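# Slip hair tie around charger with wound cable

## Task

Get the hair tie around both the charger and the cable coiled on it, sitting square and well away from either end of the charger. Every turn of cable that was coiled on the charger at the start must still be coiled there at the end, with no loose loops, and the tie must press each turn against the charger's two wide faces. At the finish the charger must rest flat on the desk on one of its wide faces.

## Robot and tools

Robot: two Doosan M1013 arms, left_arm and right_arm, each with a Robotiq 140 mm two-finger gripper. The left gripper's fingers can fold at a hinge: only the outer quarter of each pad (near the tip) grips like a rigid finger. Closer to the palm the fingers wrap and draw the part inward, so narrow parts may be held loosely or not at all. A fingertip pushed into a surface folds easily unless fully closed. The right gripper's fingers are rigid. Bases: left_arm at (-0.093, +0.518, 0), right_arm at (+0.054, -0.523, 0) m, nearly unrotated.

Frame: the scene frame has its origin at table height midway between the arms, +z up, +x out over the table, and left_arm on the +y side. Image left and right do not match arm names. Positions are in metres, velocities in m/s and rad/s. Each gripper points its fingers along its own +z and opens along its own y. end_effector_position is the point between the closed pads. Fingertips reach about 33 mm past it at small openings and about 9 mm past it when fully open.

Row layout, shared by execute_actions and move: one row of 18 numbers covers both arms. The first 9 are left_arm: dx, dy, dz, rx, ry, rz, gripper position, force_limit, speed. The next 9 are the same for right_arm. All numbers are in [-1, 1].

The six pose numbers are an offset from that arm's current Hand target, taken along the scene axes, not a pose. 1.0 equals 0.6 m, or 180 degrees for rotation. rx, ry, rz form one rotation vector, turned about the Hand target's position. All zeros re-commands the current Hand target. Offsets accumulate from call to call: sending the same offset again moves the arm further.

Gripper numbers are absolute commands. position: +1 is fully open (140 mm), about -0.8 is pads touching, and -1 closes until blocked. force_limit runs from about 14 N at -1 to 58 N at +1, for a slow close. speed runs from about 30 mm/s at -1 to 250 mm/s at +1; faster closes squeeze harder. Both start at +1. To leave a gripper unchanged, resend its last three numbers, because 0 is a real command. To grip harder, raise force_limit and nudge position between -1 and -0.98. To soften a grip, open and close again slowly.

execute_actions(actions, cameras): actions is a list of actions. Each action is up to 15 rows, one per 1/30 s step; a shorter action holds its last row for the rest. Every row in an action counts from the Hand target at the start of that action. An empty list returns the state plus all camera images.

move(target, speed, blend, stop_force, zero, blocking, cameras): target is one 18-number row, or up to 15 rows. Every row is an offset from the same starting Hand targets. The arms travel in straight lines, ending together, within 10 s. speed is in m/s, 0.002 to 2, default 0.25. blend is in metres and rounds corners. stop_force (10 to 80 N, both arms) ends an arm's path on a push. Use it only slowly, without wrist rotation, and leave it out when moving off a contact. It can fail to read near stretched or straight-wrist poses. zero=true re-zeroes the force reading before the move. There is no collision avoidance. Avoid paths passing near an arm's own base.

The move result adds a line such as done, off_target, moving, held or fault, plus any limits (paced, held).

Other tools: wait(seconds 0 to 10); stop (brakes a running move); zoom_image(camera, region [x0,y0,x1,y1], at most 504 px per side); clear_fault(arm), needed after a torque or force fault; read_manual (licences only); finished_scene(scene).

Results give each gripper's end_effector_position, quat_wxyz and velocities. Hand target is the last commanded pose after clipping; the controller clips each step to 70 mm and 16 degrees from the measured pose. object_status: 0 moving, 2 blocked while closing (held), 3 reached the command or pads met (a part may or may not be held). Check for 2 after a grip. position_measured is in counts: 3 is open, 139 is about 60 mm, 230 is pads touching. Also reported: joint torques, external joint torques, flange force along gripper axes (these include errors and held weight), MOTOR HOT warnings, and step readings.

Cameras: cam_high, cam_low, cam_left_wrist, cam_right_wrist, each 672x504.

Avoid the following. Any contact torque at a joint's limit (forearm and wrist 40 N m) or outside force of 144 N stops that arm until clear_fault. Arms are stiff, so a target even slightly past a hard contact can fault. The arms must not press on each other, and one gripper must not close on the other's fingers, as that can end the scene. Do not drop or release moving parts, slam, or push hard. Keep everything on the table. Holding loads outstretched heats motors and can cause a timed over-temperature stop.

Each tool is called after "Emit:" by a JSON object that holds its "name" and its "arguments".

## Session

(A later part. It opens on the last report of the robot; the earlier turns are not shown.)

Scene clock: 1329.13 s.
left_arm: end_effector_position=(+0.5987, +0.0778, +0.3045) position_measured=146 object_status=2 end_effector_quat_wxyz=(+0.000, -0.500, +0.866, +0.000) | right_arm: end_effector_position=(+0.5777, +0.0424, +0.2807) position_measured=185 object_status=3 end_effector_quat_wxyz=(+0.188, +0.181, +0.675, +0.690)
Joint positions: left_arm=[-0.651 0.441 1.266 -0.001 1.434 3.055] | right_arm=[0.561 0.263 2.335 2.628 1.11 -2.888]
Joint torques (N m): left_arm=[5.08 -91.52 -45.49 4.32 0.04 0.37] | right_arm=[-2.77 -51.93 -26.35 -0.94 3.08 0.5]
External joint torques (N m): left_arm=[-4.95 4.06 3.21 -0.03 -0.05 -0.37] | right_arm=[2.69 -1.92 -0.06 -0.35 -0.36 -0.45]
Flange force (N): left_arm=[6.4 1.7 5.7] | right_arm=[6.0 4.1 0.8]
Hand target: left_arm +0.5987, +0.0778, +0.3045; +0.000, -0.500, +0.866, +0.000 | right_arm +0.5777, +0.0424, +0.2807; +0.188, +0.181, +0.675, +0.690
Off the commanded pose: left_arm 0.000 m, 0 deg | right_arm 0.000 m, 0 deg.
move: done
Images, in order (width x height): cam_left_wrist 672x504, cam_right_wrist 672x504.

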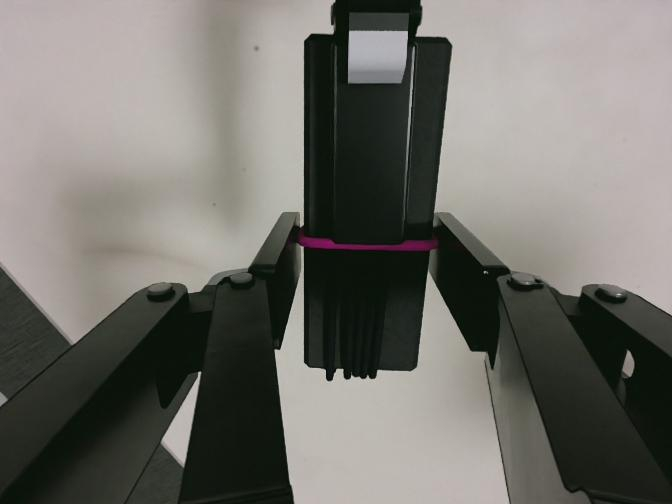

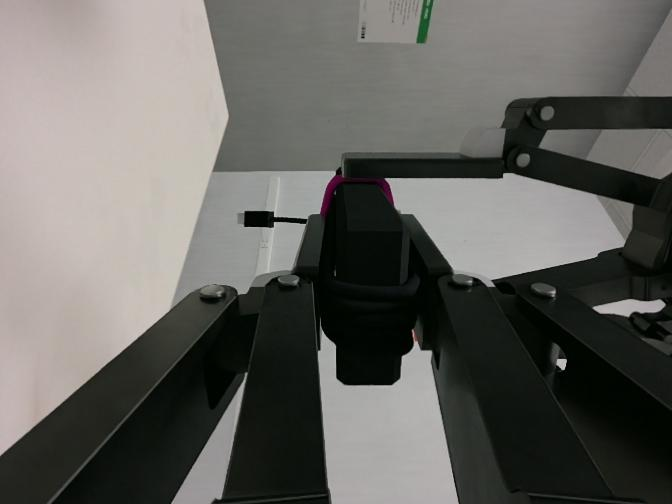

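Emit:
{"name": "move", "arguments": {"target": [[0,0,0,0,0,0,-1,-0.05,-1,0,0,0,0,0,0,-0.38,0.7,-1],[0,0,0,0,0,0,-1,-0.05,-1,-0.0333,-0.0577,0,0,0,0,-0.38,0.7,-1]], "speed": 0.04, "cameras": ["cam_left_wrist","cam_right_wrist"]}}

Emit:
{"name": "zoom_image", "arguments": {"camera": "cam_right_wrist", "region": [230, 130, 520, 450]}}

Emit:
{"name": "zoom_image", "arguments": {"camera": "cam_left_wrist", "region": [210, 150, 520, 420]}}

Scene clock: 1343.80 s.
left_arm: end_effector_position=(+0.5987, +0.0778, +0.3045) position_measured=146 object_status=2 end_effector_quat_wxyz=(+0.000, -0.500, +0.866, +0.000) | right_arm: end_effector_position=(+0.5577, +0.0078, +0.2807) position_measured=177 object_status=3 end_effector_quat_wxyz=(+0.188, +0.181, +0.675, +0.690)
Joint positions: left_arm=[-0.651 0.441 1.266 -0.001 1.434 3.055] | right_arm=[0.518 0.219 2.401 2.587 1.141 -2.88]
Joint torques (N m): left_arm=[4.55 -91.42 -45.39 4.32 0.16 0.4] | right_arm=[-3 -46.99 -25.56 -0.79 3.12 0.51]
External joint torques (N m): left_arm=[-4.28 4.09 3.13 -0.03 -0.17 -0.39] | right_arm=[2.95 -1.6 -0.13 -0.36 -0.41 -0.46]
Flange force (N): left_arm=[5.6 1.5 5.8] | right_arm=[6.7 3.8 2.0]
Hand target: left_arm +0.5987, +0.0778, +0.3045; +0.000, -0.500, +0.866, +0.000 | right_arm +0.5577, +0.0078, +0.2807; +0.188, +0.181, +0.675, +0.690
Off the commanded pose: left_arm 0.000 m, 0 deg | right_arm 0.000 m, 0 deg.
move: done
Images, in order (width x height): cam_left_wrist 672x504, cam_right_wrist 672x504.

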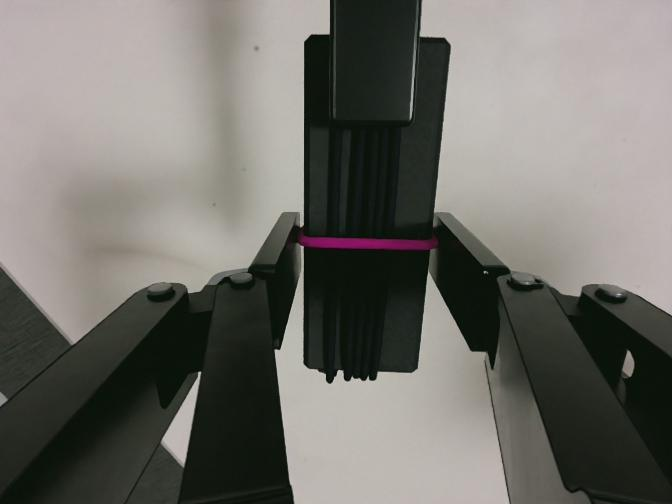

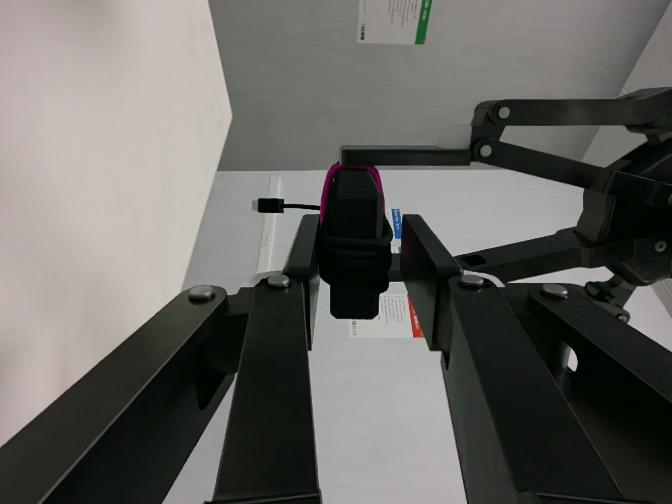

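Scaled by 1.575 from the camera's 672x504 image, which has a finer 960x720 frame.

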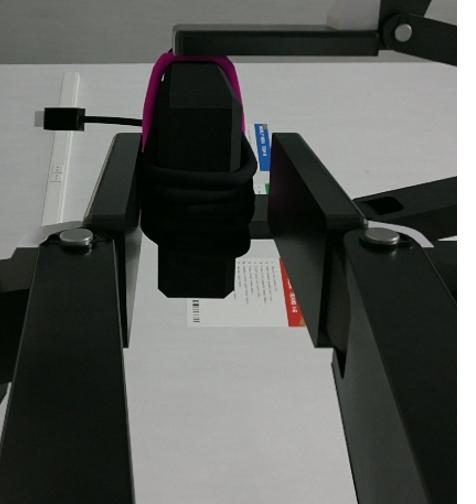

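Scaled by 1.626 from the camera's 672x504 image, which has a finer 960x720 frame.

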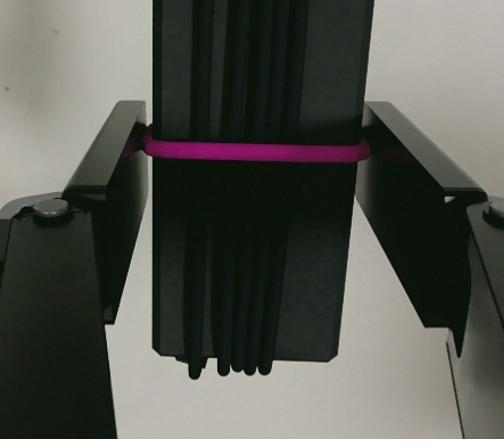

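Emit:
{"name": "move", "arguments": {"target": [[0,0,0,0,0,0,-1,-0.05,-1,-0.0417,-0.0722,0,0,0,0,-0.38,0.7,-1],[0,0,-0.4125,0,0,0,-1,-0.05,-1,-0.1,-0.1732,0,0,0,0,-0.38,0.7,-1]], "speed": [0.08,0.12], "blend": [0.01,0], "cameras": ["cam_low","cam_left_wrist","cam_right_wrist"]}}

Emit:
{"name": "zoom_image", "arguments": {"camera": "cam_low", "region": [220, 180, 420, 330]}}

Emit:
{"name": "zoom_image", "arguments": {"camera": "cam_left_wrist", "region": [210, 0, 520, 420]}}

Scene clock: 1356.60 s.
left_arm: end_effector_position=(+0.5987, +0.0779, +0.0569) position_measured=146 object_status=2 end_effector_quat_wxyz=(+0.000, -0.500, +0.866, +0.000) | right_arm: end_effector_position=(+0.4977, -0.0961, +0.2807) position_measured=177 object_status=3 end_effector_quat_wxyz=(+0.188, +0.181, +0.675, +0.690)
Joint positions: left_arm=[-0.651 0.574 1.529 -0.001 1.038 3.056] | right_arm=[0.33 0.084 2.584 2.405 1.232 -2.834]
Joint torques (N m): left_arm=[4.81 -98.71 -39.43 3.75 0.19 0.32] | right_arm=[-2.97 -31.96 -24.02 -0.25 2.98 0.49]
External joint torques (N m): left_arm=[-4.59 5.17 3.05 -0.06 -0.18 -0.32] | right_arm=[3.05 -1.12 -0.16 -0.41 -0.3 -0.45]
Flange force (N): left_arm=[6.0 0.7 6.6] | right_arm=[8.0 3.1 5.0]
Hand target: left_arm +0.5987, +0.0778, +0.0570; +0.000, -0.500, +0.866, +0.000 | right_arm +0.4977, -0.0961, +0.2807; +0.188, +0.181, +0.675, +0.690
Off the commanded pose: left_arm 0.000 m, 0 deg | right_arm 0.000 m, 0 deg.
move: done
Images, in order (width x height): cam_low 672x504, cam_left_wrist 672x504, cam_right_wrist 672x504.

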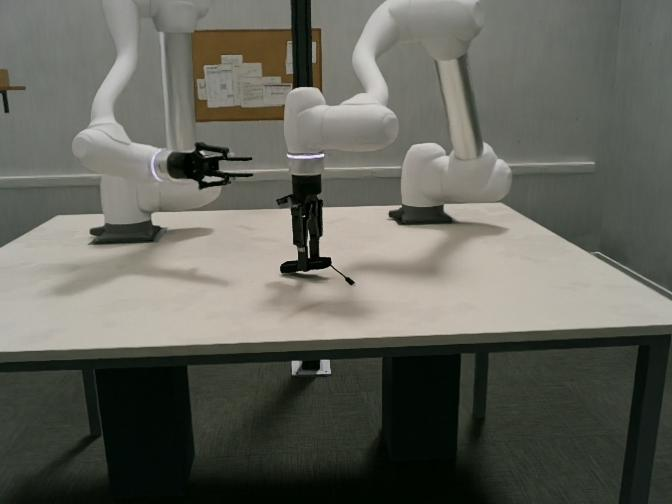

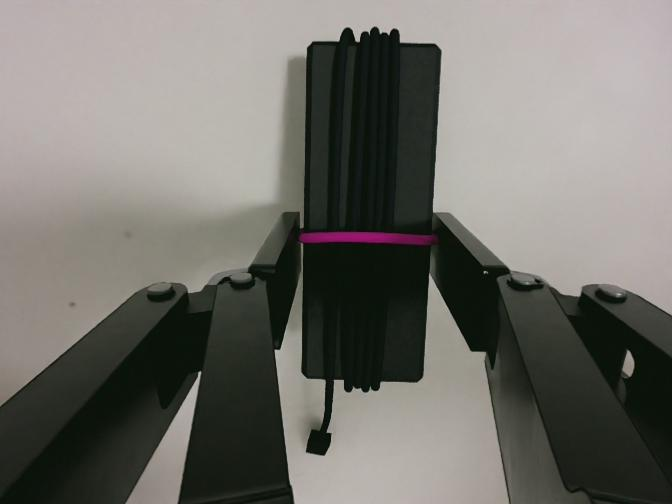

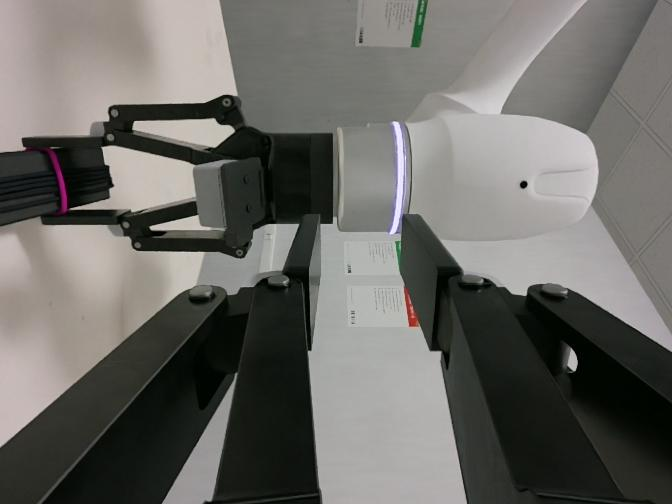

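Scaled by 2.520 from the camera's 672x504 image, which has a finer 960x720 frame.

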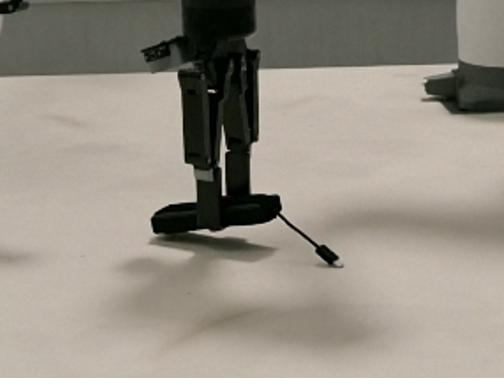

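Scaled by 1.200 from the camera's 672x504 image, which has a finer 960x720 frame.

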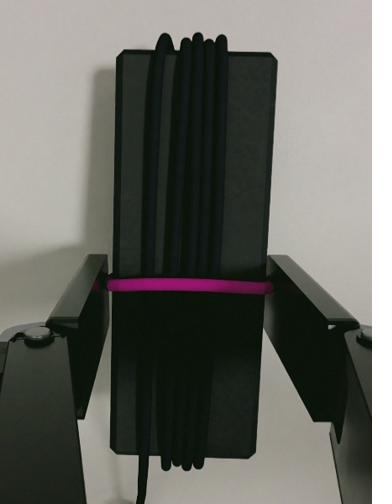

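Emit:
{"name": "move", "arguments": {"target": [0,0,-0.02333,0,0,0,-1,-0.05,-1,0,0,0,0,0,0,-0.38,0.7,-1], "speed": 0.02, "stop_force": 12, "cameras": ["cam_low","cam_left_wrist"]}}

Emit:
{"name": "zoom_image", "arguments": {"camera": "cam_low", "region": [240, 200, 390, 310]}}

Emit:
{"name": "zoom_image", "arguments": {"camera": "cam_left_wrist", "region": [210, 0, 520, 420]}}

Scene clock: 1374.10 s.
left_arm: end_effector_position=(+0.5987, +0.0779, +0.0430) position_measured=146 object_status=2 end_effector_quat_wxyz=(+0.000, -0.500, +0.866, +0.000) | right_arm: end_effector_position=(+0.4977, -0.0961, +0.2807) position_measured=177 object_status=3 end_effector_quat_wxyz=(+0.188, +0.181, +0.675, +0.690)
Joint positions: left_arm=[-0.651 0.586 1.538 -0.001 1.017 3.056] | right_arm=[0.33 0.084 2.584 2.405 1.232 -2.834]
Joint torques (N m): left_arm=[4.87 -98.32 -38.72 3.66 0.16 0.37] | right_arm=[-3.17 -31.62 -23.91 -0.26 2.96 0.5]
External joint torques (N m): left_arm=[-5.21 3.9 2.48 0.01 -0.17 -0.37] | right_arm=[3.05 -1.25 -0.31 -0.38 -0.28 -0.45]
Flange force (N): left_arm=[6.8 1.3 5.2] | right_arm=[8.0 3.4 5.1]
Hand target: left_arm +0.5987, +0.0778, +0.0430; +0.000, -0.500, +0.866, +0.000 | right_arm +0.4977, -0.0961, +0.2807; +0.188, +0.181, +0.675, +0.690
Off the commanded pose: left_arm 0.000 m, 0 deg | right_arm 0.000 m, 0 deg.
move: done
Images, in order (width x height): cam_low 672x504, cam_left_wrist 672x504.

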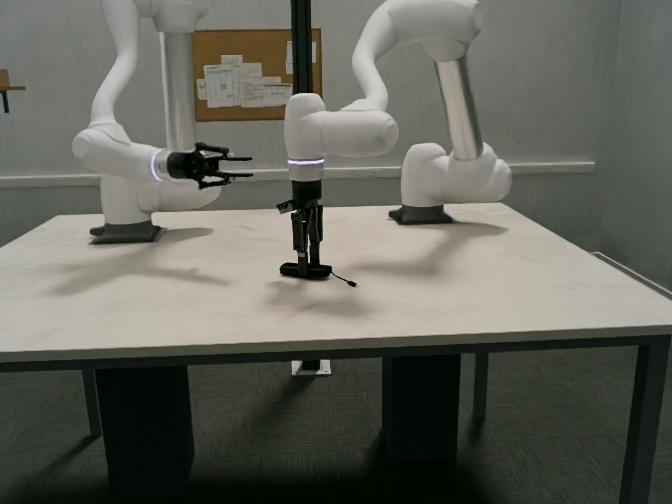

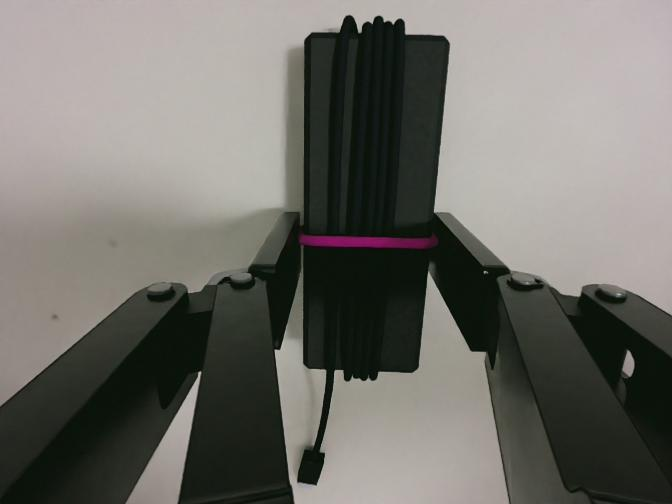

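Scaled by 3.360 from the camera's 672x504 image, which has a finer 960x720 frame.

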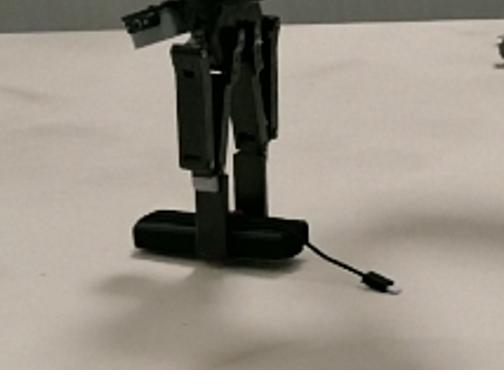

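Scaled by 1.200 from the camera's 672x504 image, which has a finer 960x720 frame.

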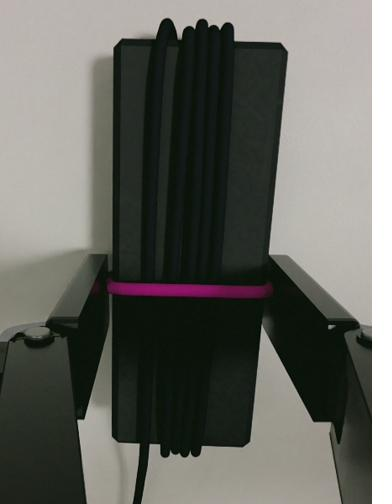

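Emit:
{"name": "move", "arguments": {"target": [0,0,-0.0075,0,0,0,-1,-0.05,-1,0,0,0,0,0,0,-0.38,0.7,-1], "speed": 0.01, "stop_force": 10, "cameras": ["cam_low","cam_left_wrist"]}}

Emit:
{"name": "zoom_image", "arguments": {"camera": "cam_low", "region": [240, 200, 390, 310]}}

Scene clock: 1378.73 s.
left_arm: end_effector_position=(+0.5988, +0.0778, +0.0404) position_measured=146 object_status=2 end_effector_quat_wxyz=(+0.000, -0.500, +0.866, -0.001) | right_arm: end_effector_position=(+0.4977, -0.0961, +0.2807) position_measured=177 object_status=3 end_effector_quat_wxyz=(+0.188, +0.181, +0.675, +0.690)
Joint positions: left_arm=[-0.651 0.588 1.539 -0.001 1.013 3.056] | right_arm=[0.33 0.084 2.584 2.405 1.232 -2.834]
Joint torques (N m): left_arm=[4.69 -86.28 -30.78 3.78 0.18 0.43] | right_arm=[-3.06 -31.77 -23.99 -0.26 2.98 0.5]
External joint torques (N m): left_arm=[-4.56 -8.56 -5.55 -0.09 -0.2 -0.43] | right_arm=[3.06 -1.17 -0.21 -0.39 -0.31 -0.46]
Flange force (N): left_arm=[6.1 -0.7 -10.5] | right_arm=[8.0 3.2 5.0]
Hand target: left_arm +0.5988, +0.0778, +0.0404; +0.000, -0.500, +0.866, -0.001 (not the last commanded pose) | right_arm +0.4977, -0.0961, +0.2807; +0.188, +0.181, +0.675, +0.690
Off the commanded pose: left_arm 0.002 m, 0 deg | right_arm 0.000 m, 0 deg.
move: contact (left_arm)
Images, in order (width x height): cam_low 672x504, cam_left_wrist 672x504.

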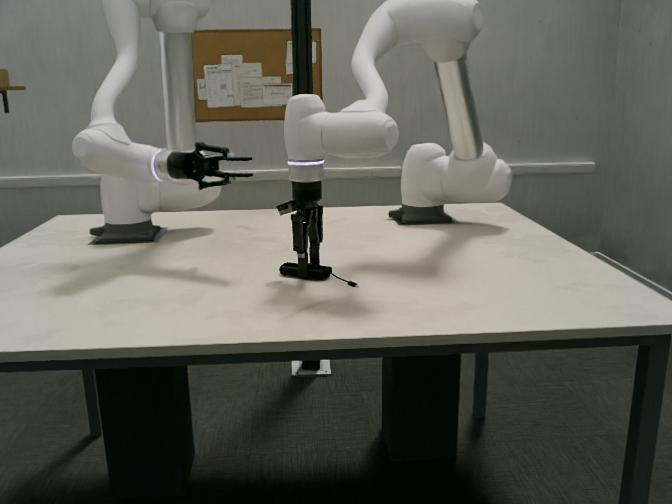

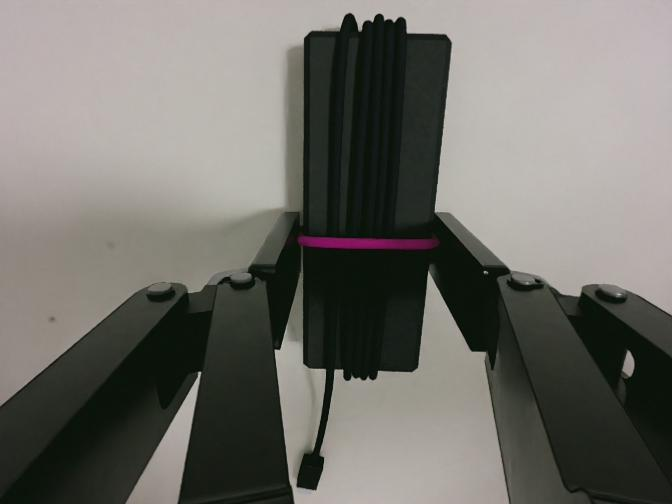

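Scaled by 3.360 from the camera's 672x504 image, which has a finer 960x720 frame.

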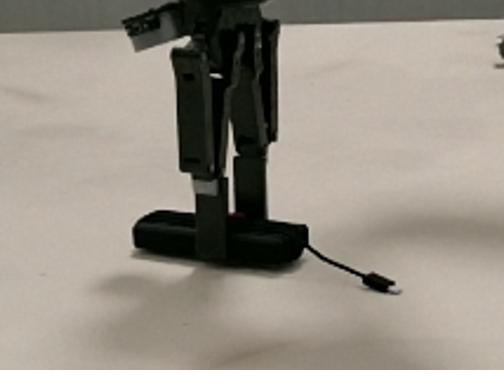

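Emit:
{"name": "execute_actions", "arguments": {"actions": [[[0,0,0,0,0,0,0.15,-0.05,-1,0,0,0,0,0,0,-0.38,0.7,-1]],[[0,0,0,0,0,0,0.15,-0.05,-1,0,0,0,0,0,0,-0.38,0.7,-1]]], "cameras": ["cam_left_wrist"]}}

Emit:
{"name": "zoom_image", "arguments": {"camera": "cam_left_wrist", "region": [210, 0, 520, 420]}}

Scene clock: 1386.10 s.
left_arm: end_effector_position=(+0.5988, +0.0778, +0.0404) position_measured=110 object_status=3 end_effector_quat_wxyz=(+0.000, -0.500, +0.866, -0.001) | right_arm: end_effector_position=(+0.4977, -0.0961, +0.2807) position_measured=177 object_status=3 end_effector_quat_wxyz=(+0.188, +0.181, +0.675, +0.690)
Joint positions: left_arm=[-0.651 0.588 1.539 -0.001 1.013 3.056] | right_arm=[0.33 0.084 2.584 2.405 1.232 -2.834]
Joint torques (N m): left_arm=[4.26 -96.3 -36.83 3.74 0.04 0.4] | right_arm=[-3.39 -31.91 -24.13 -0.28 2.99 0.49]
External joint torques (N m): left_arm=[-3.78 1.74 0.63 -0.06 -0.06 -0.4] | right_arm=[3.35 -0.91 -0.07 -0.37 -0.33 -0.44]
External joint torques at the end of the 1st action: left_arm=[-5.22 1.27 0.53 -0.07 -0.11 -0.25] | right_arm=[3.02 -0.84 -0.34 -0.4 -0.31 -0.46]
Flange force (N): left_arm=[5.1 -0.4 2.0] | right_arm=[8.8 2.5 5.8]
Flange force at the end of the 1st action (N): left_arm=[6.7 0.2 1.6] | right_arm=[7.6 2.4 5.5]
Hand target: left_arm +0.5988, +0.0778, +0.0404; +0.000, -0.500, +0.866, -0.001 | right_arm +0.4977, -0.0961, +0.2807; +0.188, +0.181, +0.675, +0.690
Off the commanded pose: left_arm 0.000 m, 0 deg | right_arm 0.000 m, 0 deg.
Step readings (end_effector_position of left_arm | right_arm; steps 1 to 15: 1st action; 16 to 30: 2nd action):
0: (+0.5988, +0.0778, +0.0404) | (+0.4977, -0.0961, +0.2807)
1: (+0.5988, +0.0778, +0.0404) | (+0.4977, -0.0961, +0.2807)
2: (+0.5988, +0.0778, +0.0404) | (+0.4977, -0.0961, +0.2807)
4: (+0.5988, +0.0778, +0.0404) | (+0.4977, -0.0961, +0.2807)
8: (+0.5988, +0.0778, +0.0404) | (+0.4977, -0.0961, +0.2807)
15: (+0.5988, +0.0778, +0.0404) | (+0.4977, -0.0961, +0.2807)
16: (+0.5988, +0.0778, +0.0404) | (+0.4977, -0.0961, +0.2807)
17: (+0.5988, +0.0778, +0.0404) | (+0.4977, -0.0961, +0.2807)
19: (+0.5988, +0.0778, +0.0404) | (+0.4977, -0.0961, +0.2807)
23: (+0.5988, +0.0778, +0.0404) | (+0.4977, -0.0961, +0.2807)
30: (+0.5988, +0.0778, +0.0404) | (+0.4977, -0.0961, +0.2807)
Images, in order (width x height): cam_left_wrist 672x504.

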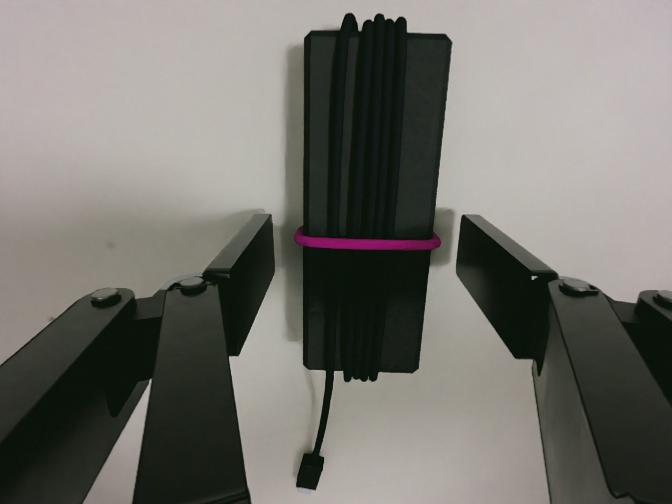

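Scaled by 1.200 from the camera's 672x504 image, which has a finer 960x720 frame.

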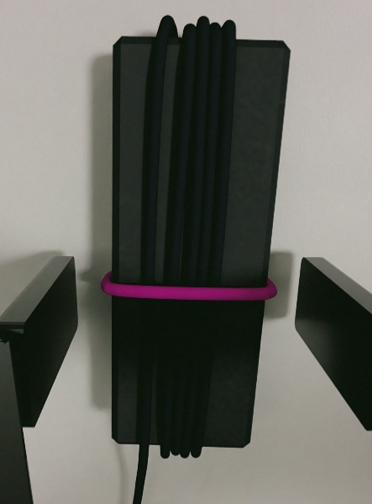

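Emit:
{"name": "move", "arguments": {"target": [0,0,0.25,0,0,0,0.15,-0.05,-1,0,0,0,0,0,0,-0.38,0.7,-1], "speed": 0.12, "cameras": ["cam_low","cam_left_wrist","cam_right_wrist"]}}

Emit:
{"name": "zoom_image", "arguments": {"camera": "cam_right_wrist", "region": [0, 100, 200, 260]}}

Emit:
{"name": "zoom_image", "arguments": {"camera": "cam_low", "region": [260, 230, 380, 310]}}

Emit:
{"name": "zoom_image", "arguments": {"camera": "cam_left_wrist", "region": [260, 60, 470, 360]}}

Scene clock: 1395.83 s.
left_arm: end_effector_position=(+0.5988, +0.0778, +0.1905) position_measured=110 object_status=3 end_effector_quat_wxyz=(+0.000, -0.500, +0.866, -0.001) | right_arm: end_effector_position=(+0.4977, -0.0961, +0.2807) position_measured=177 object_status=3 end_effector_quat_wxyz=(+0.188, +0.181, +0.675, +0.690)
Joint positions: left_arm=[-0.651 0.484 1.411 0 1.245 3.056] | right_arm=[0.33 0.084 2.584 2.405 1.232 -2.834]
Joint torques (N m): left_arm=[4.96 -91.47 -41.36 4.17 0.2 0.35] | right_arm=[-3.08 -31.81 -24.04 -0.25 2.97 0.52]
External joint torques (N m): left_arm=[-5.34 1.69 0.75 -0.06 -0.22 -0.35] | right_arm=[3.06 -1.16 -0.14 -0.4 -0.3 -0.47]
Flange force (N): left_arm=[7.0 -0.1 2.0] | right_arm=[8.1 3.1 4.9]
Hand target: left_arm +0.5988, +0.0778, +0.1904; +0.000, -0.500, +0.866, -0.001 | right_arm +0.4977, -0.0961, +0.2807; +0.188, +0.181, +0.675, +0.690
Off the commanded pose: left_arm 0.000 m, 0 deg | right_arm 0.000 m, 0 deg.
move: done
Images, in order (width x height): cam_low 672x504, cam_left_wrist 672x504, cam_right_wrist 672x504.

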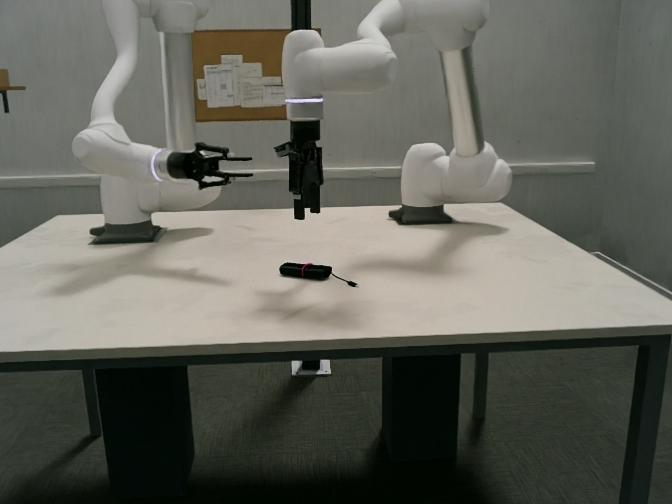

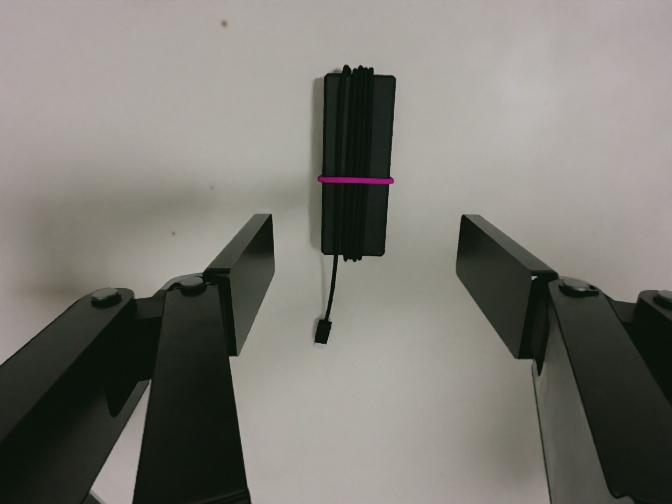

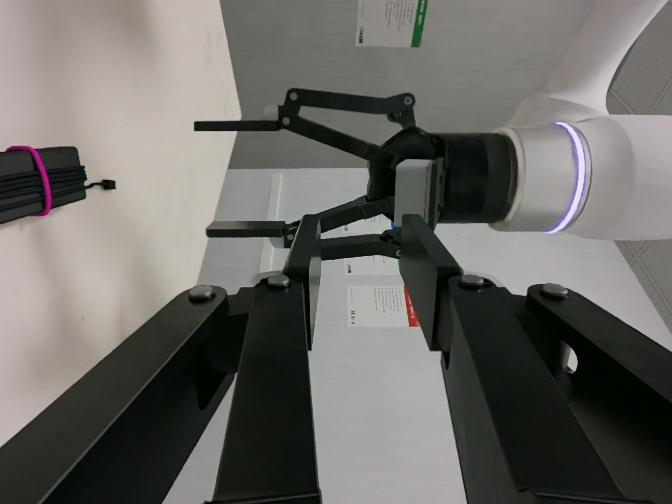

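Scaled by 2.520 from the camera's 672x504 image, which has a finer 960x720 frame.

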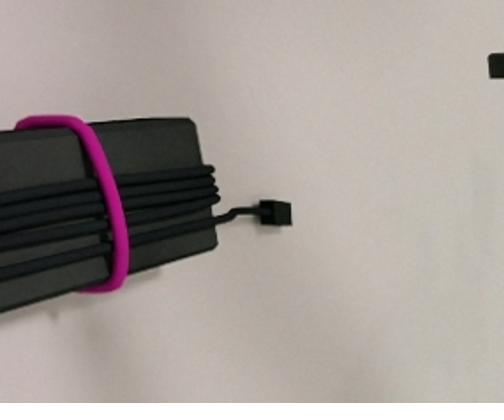

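Scaled by 4.200 from the camera's 672x504 image, which has a finer 960x720 frame.

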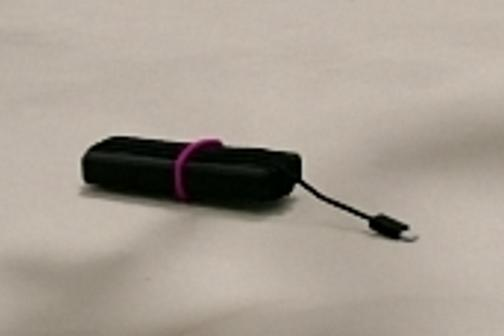

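Scaled by 1.680 from the camera's 672x504 image, which has a finer 960x720 frame.

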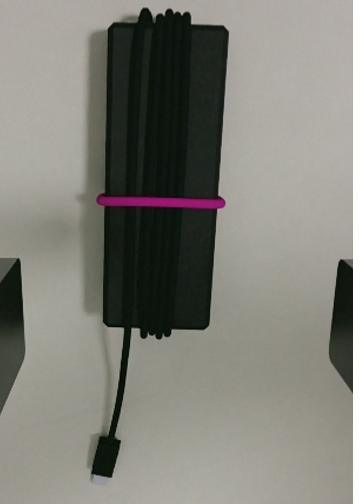

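Emit:
{"name": "finished_scene", "arguments": {"scene": 1}}

The scene is finished: the task was done.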